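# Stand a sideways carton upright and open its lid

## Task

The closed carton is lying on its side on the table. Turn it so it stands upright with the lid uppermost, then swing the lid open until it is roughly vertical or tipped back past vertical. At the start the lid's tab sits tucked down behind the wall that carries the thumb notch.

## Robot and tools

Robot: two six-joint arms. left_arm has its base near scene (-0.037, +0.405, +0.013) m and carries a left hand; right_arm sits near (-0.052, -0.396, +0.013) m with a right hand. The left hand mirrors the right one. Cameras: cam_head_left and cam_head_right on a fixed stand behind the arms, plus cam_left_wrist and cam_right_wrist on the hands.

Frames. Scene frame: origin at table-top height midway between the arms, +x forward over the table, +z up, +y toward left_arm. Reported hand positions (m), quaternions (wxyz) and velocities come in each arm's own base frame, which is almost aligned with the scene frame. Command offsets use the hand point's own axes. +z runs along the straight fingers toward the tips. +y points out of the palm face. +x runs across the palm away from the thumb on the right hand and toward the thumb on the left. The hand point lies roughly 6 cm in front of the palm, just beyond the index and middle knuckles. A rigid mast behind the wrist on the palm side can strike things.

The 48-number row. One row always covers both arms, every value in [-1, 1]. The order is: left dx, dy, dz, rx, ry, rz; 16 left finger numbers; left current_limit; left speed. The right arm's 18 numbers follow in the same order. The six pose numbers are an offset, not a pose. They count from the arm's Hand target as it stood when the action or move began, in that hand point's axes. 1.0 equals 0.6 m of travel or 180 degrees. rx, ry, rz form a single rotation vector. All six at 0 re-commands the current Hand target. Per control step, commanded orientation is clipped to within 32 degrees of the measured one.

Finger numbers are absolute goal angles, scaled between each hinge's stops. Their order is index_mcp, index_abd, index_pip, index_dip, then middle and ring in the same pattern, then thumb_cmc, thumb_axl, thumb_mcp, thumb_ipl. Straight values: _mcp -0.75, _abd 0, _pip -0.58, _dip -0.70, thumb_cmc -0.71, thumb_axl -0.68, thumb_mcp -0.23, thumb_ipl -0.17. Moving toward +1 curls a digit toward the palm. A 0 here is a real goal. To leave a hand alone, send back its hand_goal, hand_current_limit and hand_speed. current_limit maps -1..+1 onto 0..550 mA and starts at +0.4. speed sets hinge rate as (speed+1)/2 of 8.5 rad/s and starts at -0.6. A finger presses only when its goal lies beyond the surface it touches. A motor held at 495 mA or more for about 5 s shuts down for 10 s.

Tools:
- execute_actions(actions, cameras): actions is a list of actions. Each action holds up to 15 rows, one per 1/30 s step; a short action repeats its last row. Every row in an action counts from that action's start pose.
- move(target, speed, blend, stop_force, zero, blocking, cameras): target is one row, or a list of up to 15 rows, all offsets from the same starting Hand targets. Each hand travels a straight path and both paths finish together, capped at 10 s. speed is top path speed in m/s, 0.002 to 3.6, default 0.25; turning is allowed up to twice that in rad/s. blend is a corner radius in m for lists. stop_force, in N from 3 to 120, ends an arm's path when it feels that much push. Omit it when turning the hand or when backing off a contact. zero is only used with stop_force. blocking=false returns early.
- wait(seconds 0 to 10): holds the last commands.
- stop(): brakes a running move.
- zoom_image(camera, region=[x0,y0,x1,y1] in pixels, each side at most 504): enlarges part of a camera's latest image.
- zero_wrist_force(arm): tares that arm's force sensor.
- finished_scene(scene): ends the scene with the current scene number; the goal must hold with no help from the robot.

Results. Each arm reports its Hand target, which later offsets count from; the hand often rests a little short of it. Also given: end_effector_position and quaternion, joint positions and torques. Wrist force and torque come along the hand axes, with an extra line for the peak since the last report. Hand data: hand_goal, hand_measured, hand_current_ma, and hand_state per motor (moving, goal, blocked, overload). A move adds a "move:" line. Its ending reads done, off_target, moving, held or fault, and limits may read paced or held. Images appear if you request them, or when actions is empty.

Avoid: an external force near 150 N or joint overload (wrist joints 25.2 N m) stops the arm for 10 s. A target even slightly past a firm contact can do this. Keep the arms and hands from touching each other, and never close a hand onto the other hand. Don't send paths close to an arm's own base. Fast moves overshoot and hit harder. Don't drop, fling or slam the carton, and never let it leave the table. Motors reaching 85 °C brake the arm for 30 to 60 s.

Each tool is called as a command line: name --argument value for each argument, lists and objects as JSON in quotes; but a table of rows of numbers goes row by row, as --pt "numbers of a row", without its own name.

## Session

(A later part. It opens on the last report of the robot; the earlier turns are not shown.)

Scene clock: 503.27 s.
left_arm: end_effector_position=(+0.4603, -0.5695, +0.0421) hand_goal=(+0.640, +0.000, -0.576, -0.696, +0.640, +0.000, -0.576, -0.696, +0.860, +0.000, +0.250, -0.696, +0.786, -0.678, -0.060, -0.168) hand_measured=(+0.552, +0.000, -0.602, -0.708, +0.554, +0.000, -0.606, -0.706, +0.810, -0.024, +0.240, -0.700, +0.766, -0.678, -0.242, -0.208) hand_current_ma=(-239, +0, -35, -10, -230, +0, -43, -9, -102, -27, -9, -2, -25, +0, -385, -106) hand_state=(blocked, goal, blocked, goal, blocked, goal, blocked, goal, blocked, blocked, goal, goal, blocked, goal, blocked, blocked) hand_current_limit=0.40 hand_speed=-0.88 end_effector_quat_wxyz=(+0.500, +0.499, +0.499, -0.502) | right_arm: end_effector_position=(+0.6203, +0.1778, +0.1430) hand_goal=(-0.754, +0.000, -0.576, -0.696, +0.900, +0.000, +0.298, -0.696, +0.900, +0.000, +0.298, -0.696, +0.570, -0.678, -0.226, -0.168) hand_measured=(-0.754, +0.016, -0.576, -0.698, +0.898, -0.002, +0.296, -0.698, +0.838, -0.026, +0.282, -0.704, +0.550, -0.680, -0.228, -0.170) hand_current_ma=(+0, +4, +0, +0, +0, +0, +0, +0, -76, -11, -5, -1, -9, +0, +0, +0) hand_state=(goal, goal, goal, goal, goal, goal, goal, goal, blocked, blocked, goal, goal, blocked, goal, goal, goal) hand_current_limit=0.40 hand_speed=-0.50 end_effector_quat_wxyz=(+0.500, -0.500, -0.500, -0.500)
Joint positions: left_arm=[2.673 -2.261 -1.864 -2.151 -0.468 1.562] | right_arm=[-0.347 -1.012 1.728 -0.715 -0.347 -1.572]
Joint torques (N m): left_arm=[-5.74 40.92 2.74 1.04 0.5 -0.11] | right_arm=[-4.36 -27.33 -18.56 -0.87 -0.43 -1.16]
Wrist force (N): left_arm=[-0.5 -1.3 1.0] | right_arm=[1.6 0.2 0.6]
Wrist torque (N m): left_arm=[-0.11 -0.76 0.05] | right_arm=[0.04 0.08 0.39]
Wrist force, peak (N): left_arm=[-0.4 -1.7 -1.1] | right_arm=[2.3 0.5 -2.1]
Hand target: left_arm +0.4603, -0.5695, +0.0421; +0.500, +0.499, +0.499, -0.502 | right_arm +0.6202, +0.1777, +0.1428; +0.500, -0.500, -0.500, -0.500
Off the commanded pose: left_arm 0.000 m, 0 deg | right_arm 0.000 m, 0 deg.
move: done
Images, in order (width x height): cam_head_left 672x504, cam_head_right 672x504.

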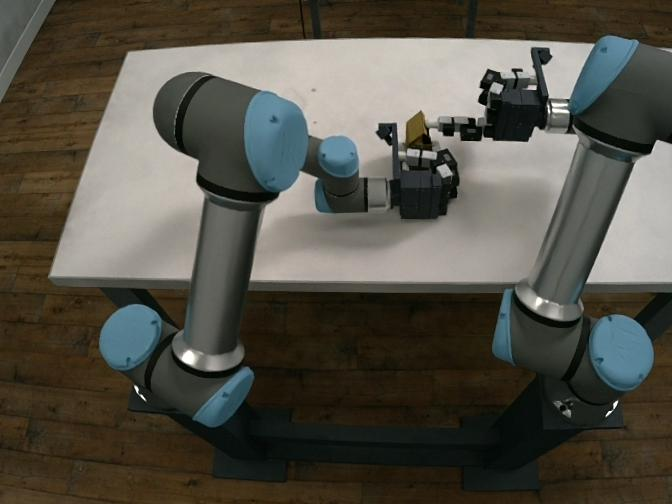

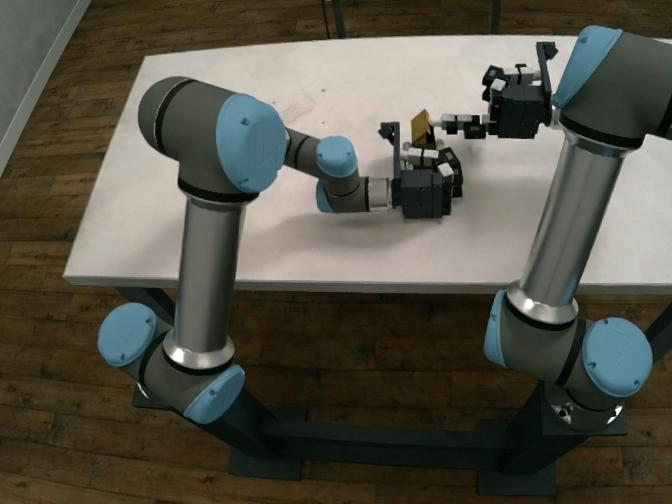

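move --target '[0,0,0,0,0,0,0.64,0,-0.576,-0.696,0.64,0,-0.576,-0.696,0.86,0,0.25,-0.696,0.786,-0.678,-0.06,-0.168,0.4,-0.88,0,0,-0.055,0,0,0,-0.754,0,-0.576,-0.696,0.9,0,0.299,-0.696,0.9,0,0.299,-0.696,0.571,-0.678,-0.225,-0.168,0.4,-0.5]' --speed 0.05 --cameras '["cam_head_left","cam_head_right"]'

zoom_image --camera "cam_head_left" --region '[390, 110, 490, 185]'

zoom_image --camera "cam_head_right" --region '[395, 110, 495, 185]'

Scene clock: 524.83 s.
left_arm: end_effector_position=(+0.4603, -0.5695, +0.0421) hand_goal=(+0.640, +0.000, -0.576, -0.696, +0.640, +0.000, -0.576, -0.696, +0.860, +0.000, +0.250, -0.696, +0.786, -0.678, -0.060, -0.168) hand_measured=(+0.554, +0.000, -0.602, -0.708, +0.554, +0.000, -0.608, -0.706, +0.810, -0.024, +0.240, -0.700, +0.770, -0.678, -0.242, -0.208) hand_current_ma=(-238, +0, -35, -10, -230, +0, -50, -9, -102, -27, -9, -2, -19, +0, -385, -106) hand_state=(blocked, goal, blocked, goal, blocked, goal, blocked, goal, blocked, blocked, goal, goal, goal, goal, blocked, blocked) hand_current_limit=0.40 hand_speed=-0.88 end_effector_quat_wxyz=(+0.500, +0.499, +0.499, -0.502) | right_arm: end_effector_position=(+0.6203, +0.1446, +0.1428) hand_goal=(-0.754, +0.000, -0.576, -0.696, +0.900, +0.000, +0.298, -0.696, +0.900, +0.000, +0.298, -0.696, +0.570, -0.678, -0.226, -0.168) hand_measured=(-0.754, -0.002, -0.576, -0.698, +0.898, -0.002, +0.296, -0.698, +0.838, -0.026, +0.282, -0.704, +0.550, -0.680, -0.228, -0.170) hand_current_ma=(+0, +0, +0, +0, +0, +0, +0, +0, -76, -11, -5, -1, -9, +0, +0, +0) hand_state=(goal, goal, goal, goal, goal, goal, goal, goal, blocked, blocked, goal, goal, blocked, goal, goal, goal) hand_current_limit=0.40 hand_speed=-0.50 end_effector_quat_wxyz=(+0.500, -0.500, -0.500, -0.500)
Joint positions: left_arm=[2.673 -2.261 -1.864 -2.151 -0.468 1.562] | right_arm=[-0.406 -1.004 1.715 -0.709 -0.406 -1.572]
Joint torques (N m): left_arm=[-4.59 41.03 3.69 1.9 0.62 -0.14] | right_arm=[9.85 -35.61 -10.57 0.85 2 0.37]
Wrist force (N): left_arm=[-1.0 -1.2 1.9] | right_arm=[1.3 0.3 1.4]
Wrist torque (N m): left_arm=[-0.06 -0.68 0.11] | right_arm=[-0.03 -0.01 0.28]
Wrist force, peak (N): left_arm=[-1.1 -1.4 2.1] | right_arm=[2.1 -0.1 0.7]
Hand target: left_arm +0.4603, -0.5695, +0.0421; +0.500, +0.499, +0.499, -0.502 | right_arm +0.6202, +0.1447, +0.1428; +0.500, -0.500, -0.500, -0.500
Off the commanded pose: left_arm 0.000 m, 0 deg | right_arm 0.000 m, 0 deg.
move: done
Images, in order (width x height): cam_head_left 672x504, cam_head_right 672x504.

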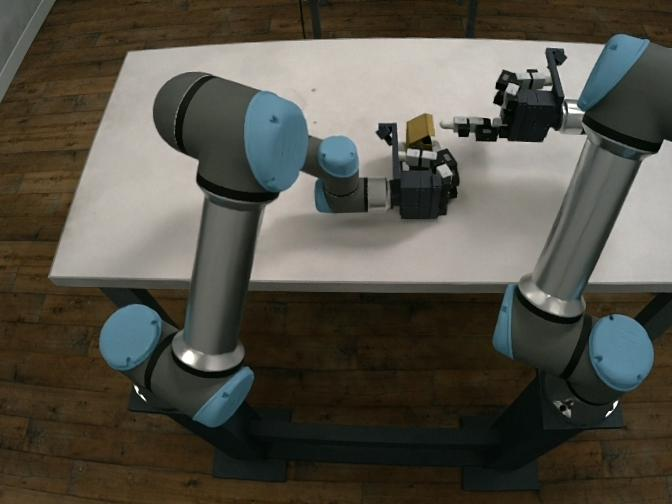

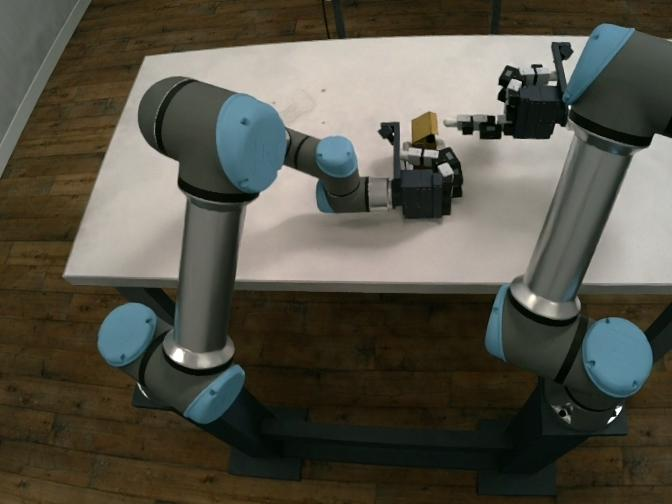

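Scaled by 5.040 from the camera's 672x504 image, which has a finer 960x720 frame.

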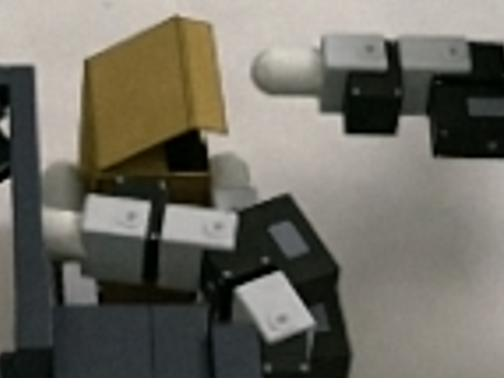

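Scaled by 5.040 from the camera's 672x504 image, which has a finer 960x720 frame.

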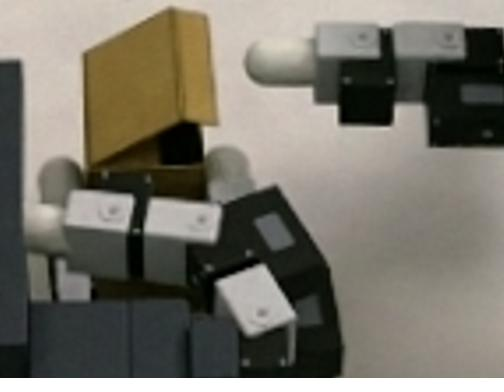

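move --pt "0 0 0 0 0 0 0.64 0 -0.576 -0.696 0.64 0 -0.576 -0.696 0.86 0 0.25 -0.696 0.786 -0.678 -0.06 -0.168 0.4 -0.88 -0.0263 0 0 0 0 0 -0.754 0 -0.576 -0.696 0.9 0 0.299 -0.696 0.9 0 0.299 -0.696 0.571 -0.678 -0.225 -0.168 0.4 -0.5" --pt "0 0 0 0 0 0 0.64 0 -0.576 -0.696 0.64 0 -0.576 -0.696 0.86 0 0.25 -0.696 0.786 -0.678 -0.06 -0.168 0.4 -0.88 -0.0263 0 0.0645 0 0 0 -0.754 0 -0.576 -0.696 0.9 0 0.299 -0.696 0.9 0 0.299 -0.696 0.571 -0.678 -0.225 -0.168 0.4 -0.5" --speed 0.05 --cameras '["cam_head_left","cam_head_right"]'

zoom_image --camera "cam_head_left" --region '[390, 110, 490, 185]'

zoom_image --camera "cam_head_right" --region '[395, 110, 495, 185]'

Scene clock: 552.10 s.
left_arm: end_effector_position=(+0.4603, -0.5695, +0.0421) hand_goal=(+0.640, +0.000, -0.576, -0.696, +0.640, +0.000, -0.576, -0.696, +0.860, +0.000, +0.250, -0.696, +0.786, -0.678, -0.060, -0.168) hand_measured=(+0.554, +0.000, -0.602, -0.708, +0.554, +0.000, -0.608, -0.706, +0.810, -0.024, +0.240, -0.700, +0.770, -0.678, -0.242, -0.208) hand_current_ma=(-238, +0, -35, -10, -230, +0, -50, -9, -102, -27, -9, -2, -19, +0, -385, -106) hand_state=(blocked, goal, blocked, goal, blocked, goal, blocked, goal, blocked, blocked, goal, goal, goal, goal, blocked, blocked) hand_current_limit=0.40 hand_speed=-0.88 end_effector_quat_wxyz=(+0.500, +0.499, +0.499, -0.502) | right_arm: end_effector_position=(+0.6202, +0.1835, +0.1271) hand_goal=(-0.754, +0.000, -0.576, -0.696, +0.900, +0.000, +0.298, -0.696, +0.900, +0.000, +0.298, -0.696, +0.570, -0.678, -0.226, -0.168) hand_measured=(-0.754, -0.002, -0.576, -0.698, +0.898, -0.002, +0.296, -0.698, +0.838, -0.026, +0.282, -0.704, +0.550, -0.680, -0.228, -0.170) hand_current_ma=(+0, +0, +0, +0, +0, +0, +0, +0, -76, -11, -5, -1, -9, +0, +0, +0) hand_state=(goal, goal, goal, goal, goal, goal, goal, goal, blocked, blocked, goal, goal, blocked, goal, goal, goal) hand_current_limit=0.40 hand_speed=-0.50 end_effector_quat_wxyz=(+0.500, -0.500, -0.500, -0.500)
Joint positions: left_arm=[2.673 -2.261 -1.864 -2.151 -0.468 1.562] | right_arm=[-0.337 -0.987 1.739 -0.75 -0.337 -1.573]
Joint torques (N m): left_arm=[-3.19 41.22 4.24 3.12 0.69 0.05] | right_arm=[-7.6 -42.01 -18.65 -0.16 -1.72 -1.29]
Wrist force (N): left_arm=[-1.1 -1.4 1.8] | right_arm=[1.1 0.5 1.4]
Wrist torque (N m): left_arm=[-0.06 -0.67 0.10] | right_arm=[-0.02 0.02 0.35]
Wrist force, peak (N): left_arm=[-1.4 -1.4 2.0] | right_arm=[1.1 0.5 2.0]
Hand target: left_arm +0.4603, -0.5695, +0.0421; +0.500, +0.499, +0.499, -0.502 | right_arm +0.6202, +0.1834, +0.1271; +0.500, -0.500, -0.500, -0.500
Off the commanded pose: left_arm 0.000 m, 0 deg | right_arm 0.000 m, 0 deg.
move: done
Images, in order (width x height): cam_head_left 672x504, cam_head_right 672x504.

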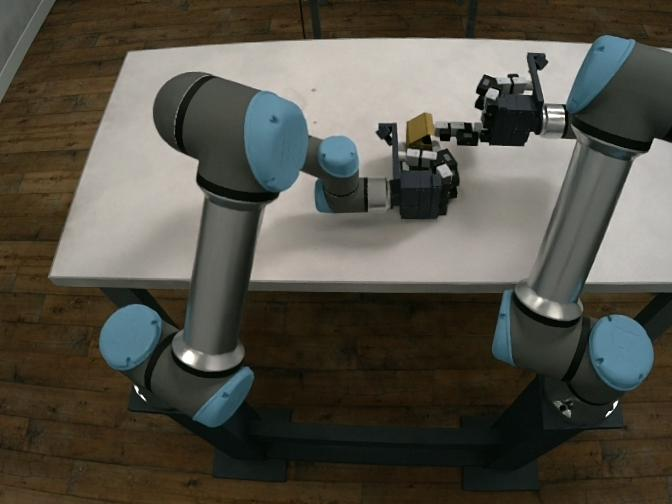

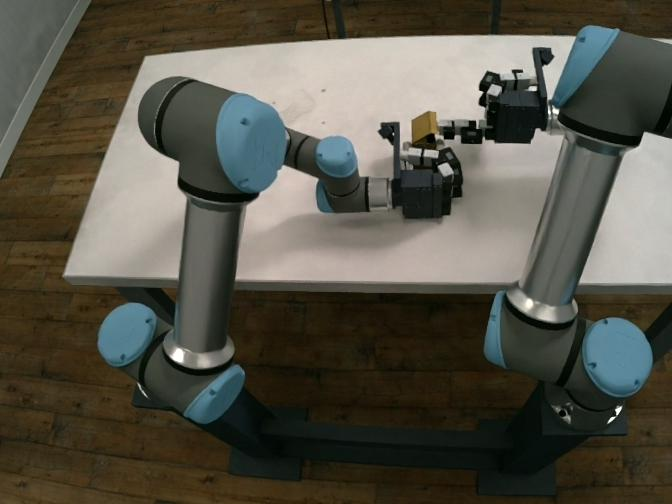

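Scaled by 5.040 from the camera's 672x504 image, which has a finer 960x720 frame.

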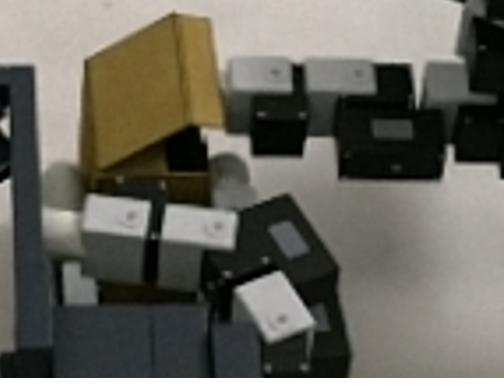

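Scaled by 5.040 from the camera's 672x504 image, which has a finer 960x720 frame.

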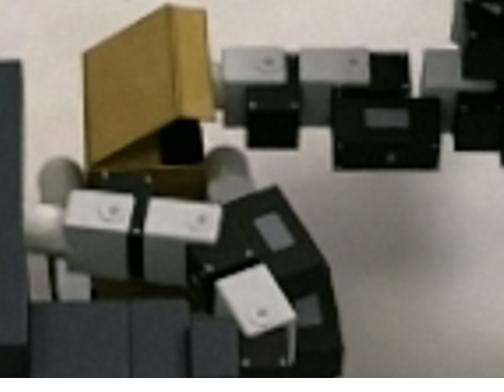

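move --pt "0 0 0 0 0 0 0.64 0 -0.576 -0.696 0.64 0 -0.576 -0.696 0.86 0 0.25 -0.696 0.786 -0.678 -0.06 -0.168 0.4 -0.88 0.021 0 0.02 0 0 0 -0.754 0 -0.576 -0.696 0.9 0 0.299 -0.696 0.9 0 0.299 -0.696 0.571 -0.678 -0.225 -0.168 0.4 -0.5" --pt "0 0 0 0 0 0 0.64 0 -0.576 -0.696 0.64 0 -0.576 -0.696 0.86 0 0.25 -0.696 0.786 -0.678 -0.06 -0.168 0.4 -0.88 0.034 0 0.07 0 0 0 -0.754 0 -0.576 -0.696 0.9 0 0.299 -0.696 0.9 0 0.299 -0.696 0.571 -0.678 -0.225 -0.168 0.4 -0.5" --speed 0.05 --blend 0.003 --cameras '["cam_head_left","cam_head_right"]'

zoom_image --camera "cam_head_left" --region '[380, 100, 490, 185]'

zoom_image --camera "cam_head_right" --region '[385, 100, 495, 185]'

Scene clock: 562.50 s.
left_arm: end_effector_position=(+0.4603, -0.5695, +0.0421) hand_goal=(+0.640, +0.000, -0.576, -0.696, +0.640, +0.000, -0.576, -0.696, +0.860, +0.000, +0.250, -0.696, +0.786, -0.678, -0.060, -0.168) hand_measured=(+0.554, +0.000, -0.602, -0.708, +0.554, +0.000, -0.608, -0.706, +0.810, -0.024, +0.240, -0.700, +0.770, -0.678, -0.242, -0.208) hand_current_ma=(-237, +0, -35, -10, -230, +0, -50, -9, -102, -27, -9, -2, -19, +0, -385, -106) hand_state=(blocked, goal, blocked, goal, blocked, goal, blocked, goal, blocked, blocked, goal, goal, goal, goal, blocked, blocked) hand_current_limit=0.40 hand_speed=-0.88 end_effector_quat_wxyz=(+0.500, +0.499, +0.499, -0.502) | right_arm: end_effector_position=(+0.6202, +0.2255, +0.1476) hand_goal=(-0.754, +0.000, -0.576, -0.696, +0.900, +0.000, +0.298, -0.696, +0.900, +0.000, +0.298, -0.696, +0.570, -0.678, -0.226, -0.168) hand_measured=(-0.754, -0.004, -0.576, -0.698, +0.898, -0.002, +0.296, -0.698, +0.838, -0.026, +0.282, -0.704, +0.550, -0.680, -0.228, -0.170) hand_current_ma=(+0, +0, +0, +0, +0, +0, +0, +0, -76, -11, -5, -1, -9, +0, +0, +0) hand_state=(goal, goal, goal, goal, goal, goal, goal, goal, blocked, blocked, goal, goal, blocked, goal, goal, goal) hand_current_limit=0.40 hand_speed=-0.50 end_effector_quat_wxyz=(+0.500, -0.500, -0.500, -0.500)
Joint positions: left_arm=[2.673 -2.261 -1.864 -2.151 -0.468 1.562] | right_arm=[-0.259 -1.024 1.733 -0.708 -0.259 -1.573]
Joint torques (N m): left_arm=[-1.88 41.28 5.92 3.33 0.6 0.16] | right_arm=[-7.14 -29.13 -23.22 -0.51 -1.61 -1.99]
Wrist force (N): left_arm=[-1.1 -1.4 2.0] | right_arm=[1.2 0.1 1.6]
Wrist torque (N m): left_arm=[-0.08 -0.67 0.09] | right_arm=[-0.07 0.01 0.35]
Wrist force, peak (N): left_arm=[-1.3 -1.6 1.9] | right_arm=[1.3 0.3 2.0]
Hand target: left_arm +0.4603, -0.5695, +0.0421; +0.500, +0.499, +0.499, -0.502 | right_arm +0.6202, +0.2254, +0.1475; +0.500, -0.500, -0.500, -0.500
Off the commanded pose: left_arm 0.000 m, 0 deg | right_arm 0.000 m, 0 deg.
move: done
Images, in order (width x height): cam_head_left 672x504, cam_head_right 672x504.

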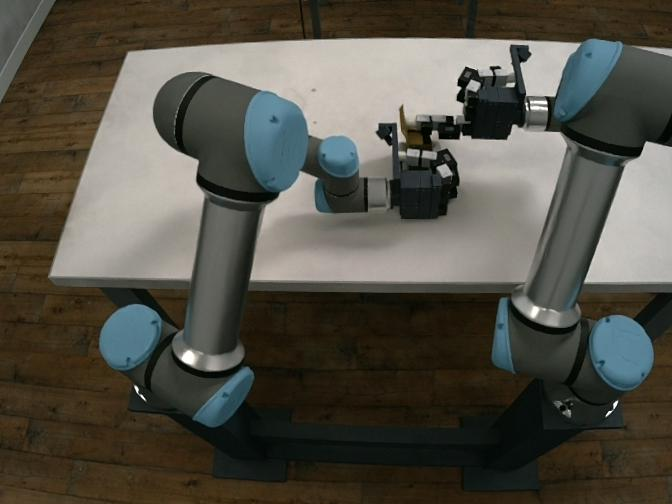

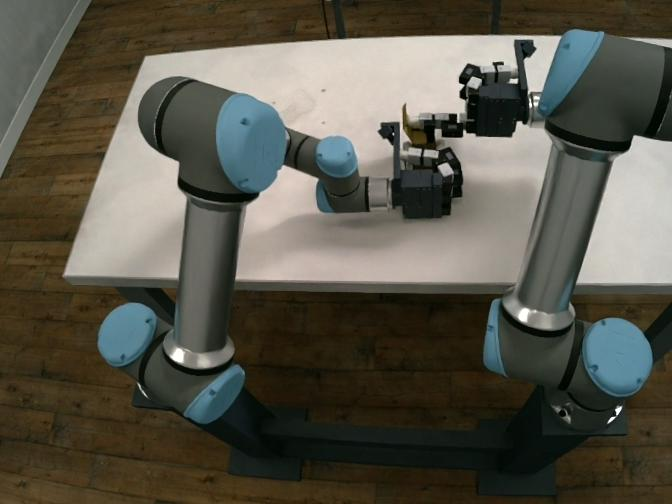

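Scaled by 4.582 from the camera's 672x504 image, which has a finer 960x720 frame.

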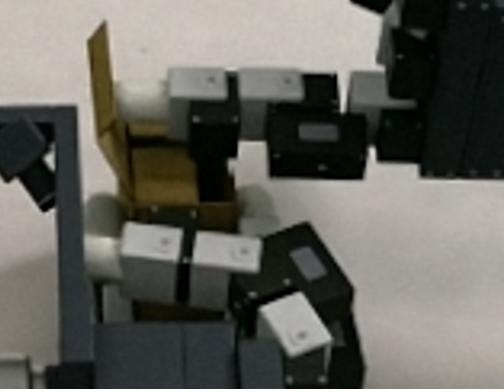

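Scaled by 4.582 from the camera's 672x504 image, which has a finer 960x720 frame.

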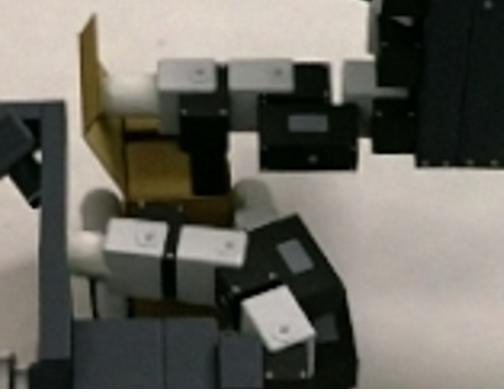

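move --pt "0 0 0 0 0 0 0.64 0 -0.576 -0.696 0.64 0 -0.576 -0.696 0.86 0 0.25 -0.696 0.786 -0.678 -0.06 -0.168 0.4 -0.88 0 0 0.0067 0 0 0 -0.754 0 -0.576 -0.696 0.9 0 0.299 -0.696 0.9 0 0.299 -0.696 0.571 -0.678 -0.225 -0.168 0.4 -0.5" --pt "0 0 0 0 0 0 0.64 0 -0.576 -0.696 0.64 0 -0.576 -0.696 0.86 0 0.25 -0.696 0.786 -0.678 -0.06 -0.168 0.4 -0.88 0.005 0 -0.1 0 0 0 -0.754 0 -0.576 -0.696 0.9 0 0.299 -0.696 0.9 0 0.299 -0.696 0.571 -0.678 -0.225 -0.168 0.4 -0.5" --pt "0 0 0 0 0 0 0.64 0 -0.576 -0.696 0.64 0 -0.576 -0.696 0.86 0 0.25 -0.696 0.786 -0.678 -0.06 -0.168 0.4 -0.88 0.005 0 -0.32 0 0 0 -0.754 0 -0.576 -0.696 0.9 0 0.299 -0.696 0.9 0 0.299 -0.696 0.571 -0.678 -0.225 -0.168 0.4 -0.5" --speed '[0.04, 0.06, 0.15]' --blend '[0, 0.02, 0]' --cameras '["cam_head_left","cam_head_right"]'

zoom_image --camera "cam_head_left" --region '[380, 100, 490, 185]'

zoom_image --camera "cam_head_right" --region '[385, 100, 495, 185]'

Scene clock: 578.23 s.
left_arm: end_effector_position=(+0.4603, -0.5695, +0.0421) hand_goal=(+0.640, +0.000, -0.576, -0.696, +0.640, +0.000, -0.576, -0.696, +0.860, +0.000, +0.250, -0.696, +0.786, -0.678, -0.060, -0.168) hand_measured=(+0.554, +0.000, -0.602, -0.708, +0.554, +0.000, -0.608, -0.706, +0.810, -0.024, +0.240, -0.700, +0.770, -0.678, -0.242, -0.208) hand_current_ma=(-237, +0, -35, -10, -230, +0, -50, -9, -102, -27, -9, -2, -19, +0, -385, -106) hand_state=(blocked, goal, blocked, goal, blocked, goal, blocked, goal, blocked, blocked, goal, goal, goal, goal, blocked, blocked) hand_current_limit=0.40 hand_speed=-0.88 end_effector_quat_wxyz=(+0.500, +0.499, +0.499, -0.502) | right_arm: end_effector_position=(+0.6203, +0.0335, +0.1503) hand_goal=(-0.754, +0.000, -0.576, -0.696, +0.900, +0.000, +0.298, -0.696, +0.900, +0.000, +0.298, -0.696, +0.570, -0.678, -0.226, -0.168) hand_measured=(-0.754, -0.004, -0.576, -0.698, +0.898, -0.002, +0.296, -0.698, +0.838, -0.026, +0.282, -0.704, +0.550, -0.680, -0.228, -0.170) hand_current_ma=(+0, +0, +0, +0, +0, +0, +0, +0, -76, -11, -5, -1, -9, +0, +0, +0) hand_state=(goal, goal, goal, goal, goal, goal, goal, goal, blocked, blocked, goal, goal, blocked, goal, goal, goal) hand_current_limit=0.40 hand_speed=-0.50 end_effector_quat_wxyz=(+0.500, -0.500, -0.500, -0.500)
Joint positions: left_arm=[2.673 -2.261 -1.864 -2.151 -0.468 1.562] | right_arm=[-0.587 -0.962 1.616 -0.653 -0.587 -1.572]
Joint torques (N m): left_arm=[-0.57 41.71 6.75 2.84 0.56 0.18] | right_arm=[-0.33 -51.28 -9.93 -0.17 0.6 -2.01]
Wrist force (N): left_arm=[-0.9 -1.3 1.9] | right_arm=[1.1 0.0 1.7]
Wrist torque (N m): left_arm=[-0.05 -0.70 0.11] | right_arm=[-0.10 0.02 0.23]
Wrist force, peak (N): left_arm=[-1.3 -1.6 1.9] | right_arm=[1.0 0.4 2.3]
Hand target: left_arm +0.4603, -0.5695, +0.0421; +0.500, +0.499, +0.499, -0.502 | right_arm +0.6202, +0.0334, +0.1504; +0.500, -0.500, -0.500, -0.500
Off the commanded pose: left_arm 0.000 m, 0 deg | right_arm 0.000 m, 0 deg.
move: done
Images, in order (width x height): cam_head_left 672x504, cam_head_right 672x504.

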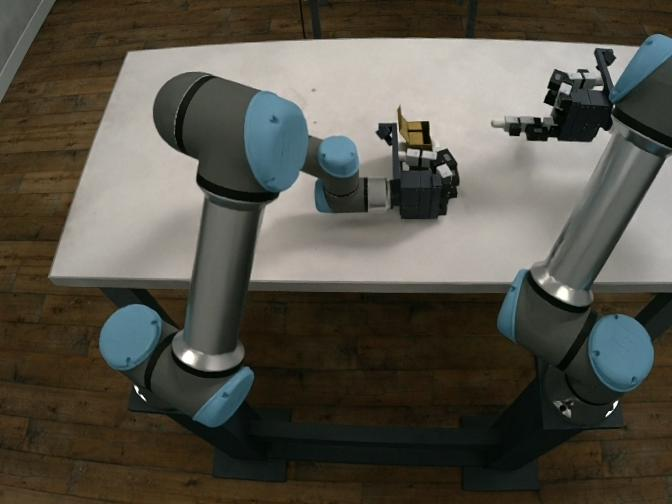

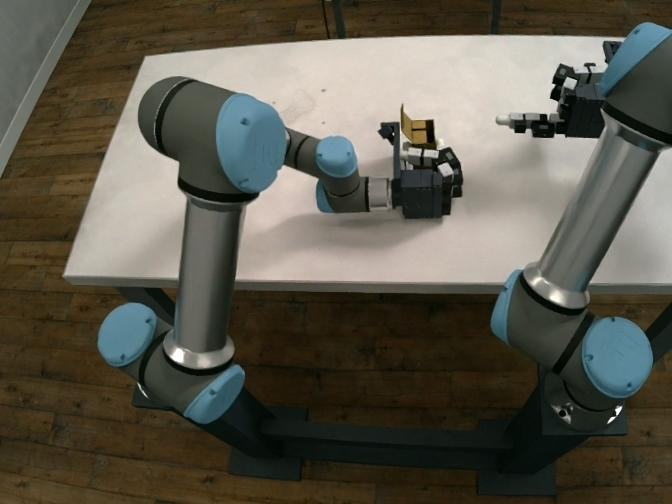

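Scaled by 4.582 from the camera's 672x504 image, which has a finer 960x720 frame.

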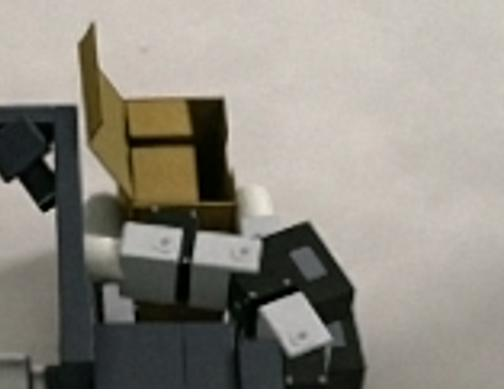

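Scaled by 4.582 from the camera's 672x504 image, which has a finer 960x720 frame.

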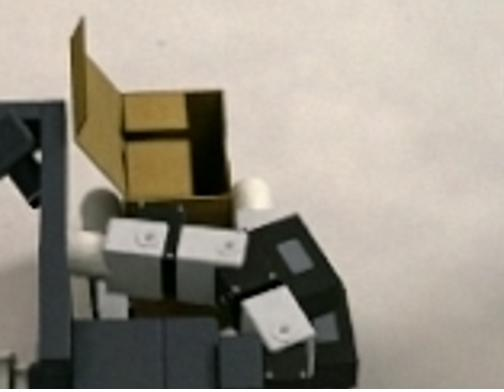

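move --pt "0 0 0 0 0 0 0.3 0 -0.576 -0.696 0.3 0 -0.576 -0.696 0.86 0 0.25 -0.696 0.786 -0.678 -0.42 -0.168 0.4 -0.88 0 0 0 0 0 0 -0.754 0 -0.576 -0.696 0.9 0 0.299 -0.696 0.9 0 0.299 -0.696 0.571 -0.678 -0.225 -0.168 0.4 -0.5" --pt "0 0 -0.013 0 0 0 0.3 0 -0.576 -0.696 0.3 0 -0.576 -0.696 0.86 0 0.25 -0.696 0.786 -0.678 -0.42 -0.168 0.4 -0.88 0 0 0 0 0 0 -0.754 0 -0.576 -0.696 0.9 0 0.299 -0.696 0.9 0 0.299 -0.696 0.571 -0.678 -0.225 -0.168 0.4 -0.5" --speed '[0.03, 0.03]' --cameras '["cam_head_left"]'

zoom_image --camera "cam_head_left" --region '[380, 100, 490, 185]'

Scene clock: 594.57 s.
left_arm: end_effector_position=(+0.4604, -0.5616, +0.0420) hand_goal=(+0.300, +0.000, -0.576, -0.696, +0.300, +0.000, -0.576, -0.696, +0.860, +0.000, +0.250, -0.696, +0.786, -0.678, -0.420, -0.168) hand_measured=(+0.302, -0.002, -0.578, -0.698, +0.302, -0.002, -0.578, -0.698, +0.810, -0.024, +0.240, -0.700, +0.776, -0.678, -0.418, -0.170) hand_current_ma=(+1, +0, -1, -1, +1, +0, -1, -1, -102, -27, -9, -2, -10, +0, +1, -1) hand_state=(goal, goal, goal, goal, goal, goal, goal, goal, blocked, blocked, goal, goal, goal, goal, goal, goal) hand_current_limit=0.40 hand_speed=-0.88 end_effector_quat_wxyz=(+0.500, +0.499, +0.499, -0.502) | right_arm: end_effector_position=(+0.6202, +0.0334, +0.1504) hand_goal=(-0.754, +0.000, -0.576, -0.696, +0.900, +0.000, +0.298, -0.696, +0.900, +0.000, +0.298, -0.696, +0.570, -0.678, -0.226, -0.168) hand_measured=(-0.754, -0.004, -0.576, -0.698, +0.898, -0.002, +0.296, -0.698, +0.838, -0.026, +0.282, -0.704, +0.550, -0.680, -0.228, -0.170) hand_current_ma=(+0, +0, +0, +0, +0, +0, +0, +0, -76, -11, -5, -1, -9, +0, +0, +0) hand_state=(goal, goal, goal, goal, goal, goal, goal, goal, blocked, blocked, goal, goal, blocked, goal, goal, goal) hand_current_limit=0.40 hand_speed=-0.50 end_effector_quat_wxyz=(+0.500, -0.500, -0.500, -0.500)
Joint positions: left_arm=[2.687 -2.253 -1.881 -2.141 -0.453 1.562] | right_arm=[-0.587 -0.962 1.616 -0.653 -0.587 -1.572]
Joint torques (N m): left_arm=[-9.56 43.32 17.13 1.69 -0.52 -0.63] | right_arm=[-6.59 -51.22 -8.52 -0.34 -1.27 -1.6]
Wrist force (N): left_arm=[-0.4 -1.4 1.5] | right_arm=[1.0 0.3 1.8]
Wrist torque (N m): left_arm=[-0.05 -0.67 0.04] | right_arm=[-0.08 0.03 0.23]
Wrist force, peak (N): left_arm=[-1.1 -1.8 1.8] | right_arm=[1.2 0.3 1.8]
Hand target: left_arm +0.4603, -0.5617, +0.0420; +0.500, +0.499, +0.499, -0.502 | right_arm +0.6202, +0.0334, +0.1504; +0.500, -0.500, -0.500, -0.500
Off the commanded pose: left_arm 0.000 m, 0 deg | right_arm 0.000 m, 0 deg.
move: done
Images, in order (width x height): cam_head_left 672x504.

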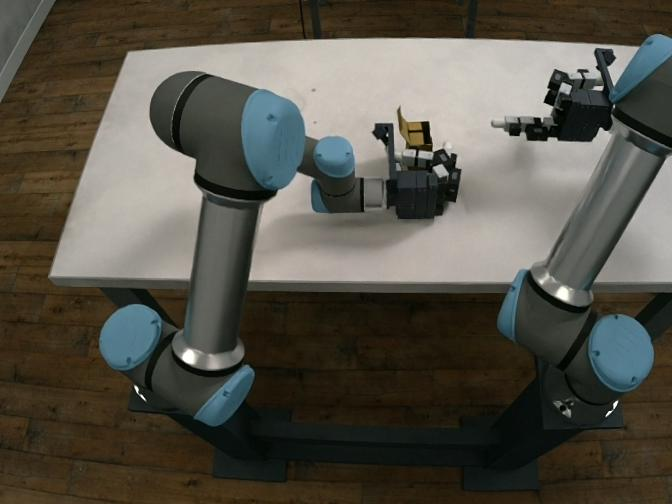

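Scaled by 4.582 from the camera's 672x504 image, which has a finer 960x720 frame.

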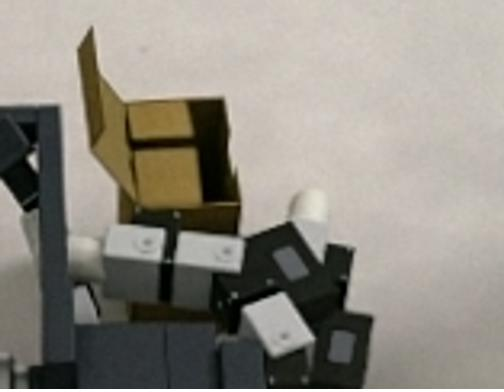

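move --target '[0,-0.25,0,0,0,0,0.3,0,-0.576,-0.696,0.3,0,-0.576,-0.696,0.86,0,0.25,-0.696,0.786,-0.678,-0.42,-0.168,0.4,-0.88,0,0,0,0,0,0,-0.754,0,-0.576,-0.696,0.9,0,0.299,-0.696,0.9,0,0.299,-0.696,0.571,-0.678,-0.225,-0.168,0.4,-0.5]' --speed 0.08 --cameras '["cam_head_left","cam_head_right"]'

zoom_image --camera "cam_head_left" --region '[370, 90, 490, 185]'

zoom_image --camera "cam_head_right" --region '[375, 90, 495, 185]'

Scene clock: 601.60 s.
left_arm: end_effector_position=(+0.3102, -0.5615, +0.0424) hand_goal=(+0.300, +0.000, -0.576, -0.696, +0.300, +0.000, -0.576, -0.696, +0.860, +0.000, +0.250, -0.696, +0.786, -0.678, -0.420, -0.168) hand_measured=(+0.302, -0.002, -0.578, -0.698, +0.302, -0.002, -0.578, -0.698, +0.810, -0.024, +0.240, -0.700, +0.776, -0.678, -0.418, -0.170) hand_current_ma=(+1, +0, -1, -1, +1, +0, -1, -1, -102, -27, -9, -2, -10, +0, +1, -1) hand_state=(goal, goal, goal, goal, goal, goal, goal, goal, blocked, blocked, goal, goal, goal, goal, goal, goal) hand_current_limit=0.40 hand_speed=-0.88 end_effector_quat_wxyz=(+0.500, +0.499, +0.499, -0.502) end_effector_velocity=(+0.002, +0.000, +0.000) end_effector_angular_velocity=(+0.001, +0.002, -0.001) | right_arm: end_effector_position=(+0.6202, +0.0334, +0.1504) hand_goal=(-0.754, +0.000, -0.576, -0.696, +0.900, +0.000, +0.298, -0.696, +0.900, +0.000, +0.298, -0.696, +0.570, -0.678, -0.226, -0.168) hand_measured=(-0.754, -0.004, -0.576, -0.698, +0.898, -0.002, +0.296, -0.698, +0.838, -0.026, +0.282, -0.704, +0.550, -0.680, -0.228, -0.170) hand_current_ma=(+0, +0, +0, +0, +0, +0, +0, +0, -76, -11, -5, -1, -9, +0, +0, +0) hand_state=(goal, goal, goal, goal, goal, goal, goal, goal, blocked, blocked, goal, goal, blocked, goal, goal, goal) hand_current_limit=0.40 hand_speed=-0.50 end_effector_quat_wxyz=(+0.500, -0.500, -0.500, -0.500)
Joint positions: left_arm=[2.507 -2.123 -2.184 -1.971 -0.633 1.565] | right_arm=[-0.587 -0.962 1.616 -0.653 -0.587 -1.572]
Joint velocities: left_arm=[0.003 -0.002 0.005 -0.004 0.005 -0.001] | right_arm=[within noise]
Joint torques (N m): left_arm=[8.73 26.01 26.13 -1.53 1.6 0.01] | right_arm=[-5.95 -52.16 -8.48 -0.13 -0.48 -0.66]
Wrist force (N): left_arm=[-0.2 -1.3 1.7] | right_arm=[1.1 0.2 1.7]
Wrist torque (N m): left_arm=[-0.04 -0.71 -0.17] | right_arm=[-0.09 0.02 0.24]
Wrist force, peak (N): left_arm=[0.0 -2.5 1.9] | right_arm=[1.2 0.3 1.8]
Hand target: left_arm +0.3103, -0.5615, +0.0423; +0.500, +0.499, +0.499, -0.502 | right_arm +0.6202, +0.0334, +0.1504; +0.500, -0.500, -0.500, -0.500
Off the commanded pose: left_arm 0.000 m, 0 deg | right_arm 0.000 m, 0 deg.
move: done
Images, in order (width x height): cam_head_left 672x504, cam_head_right 672x504.

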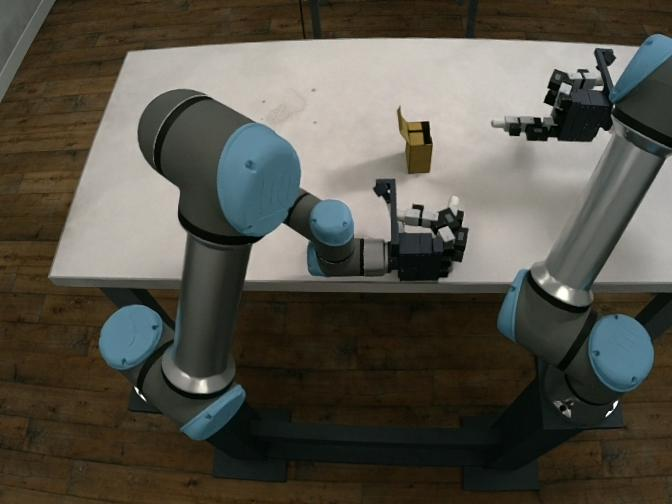

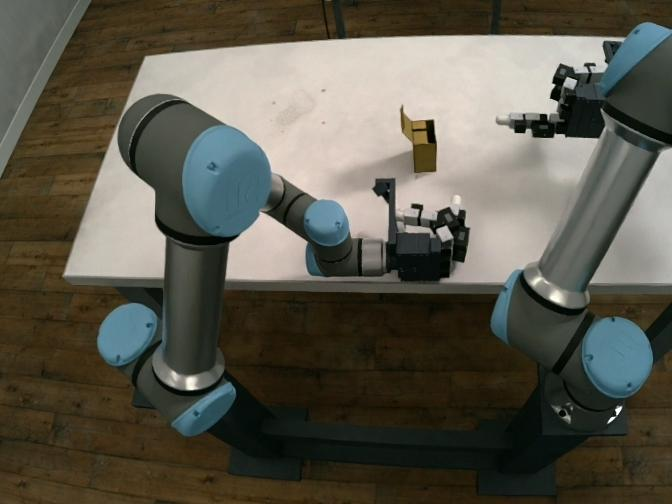

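Scaled by 4.200 from the camera's 672x504 image, which has a finer 960x720 frame.

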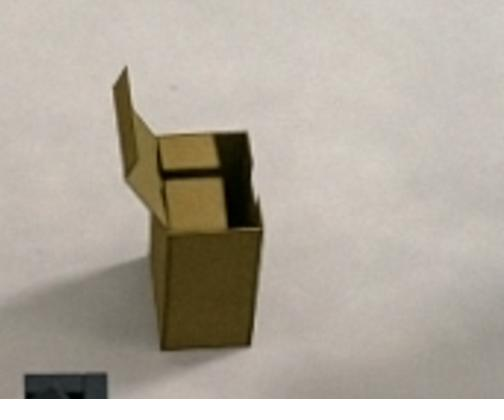

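Scaled by 4.200 from the camera's 672x504 image, which has a finer 960x720 frame.

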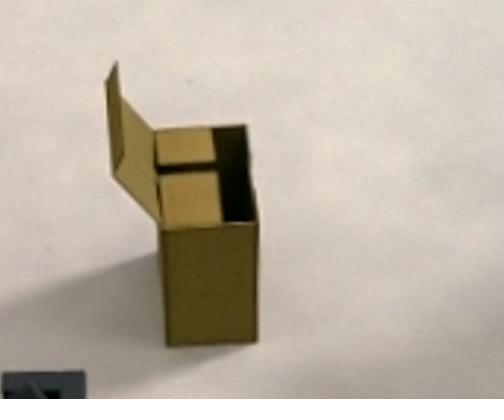

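The box is standing upright, clear of both hands, with its lid open past vertical.

finished_scene --scene 2

The scene is finished: the task was done.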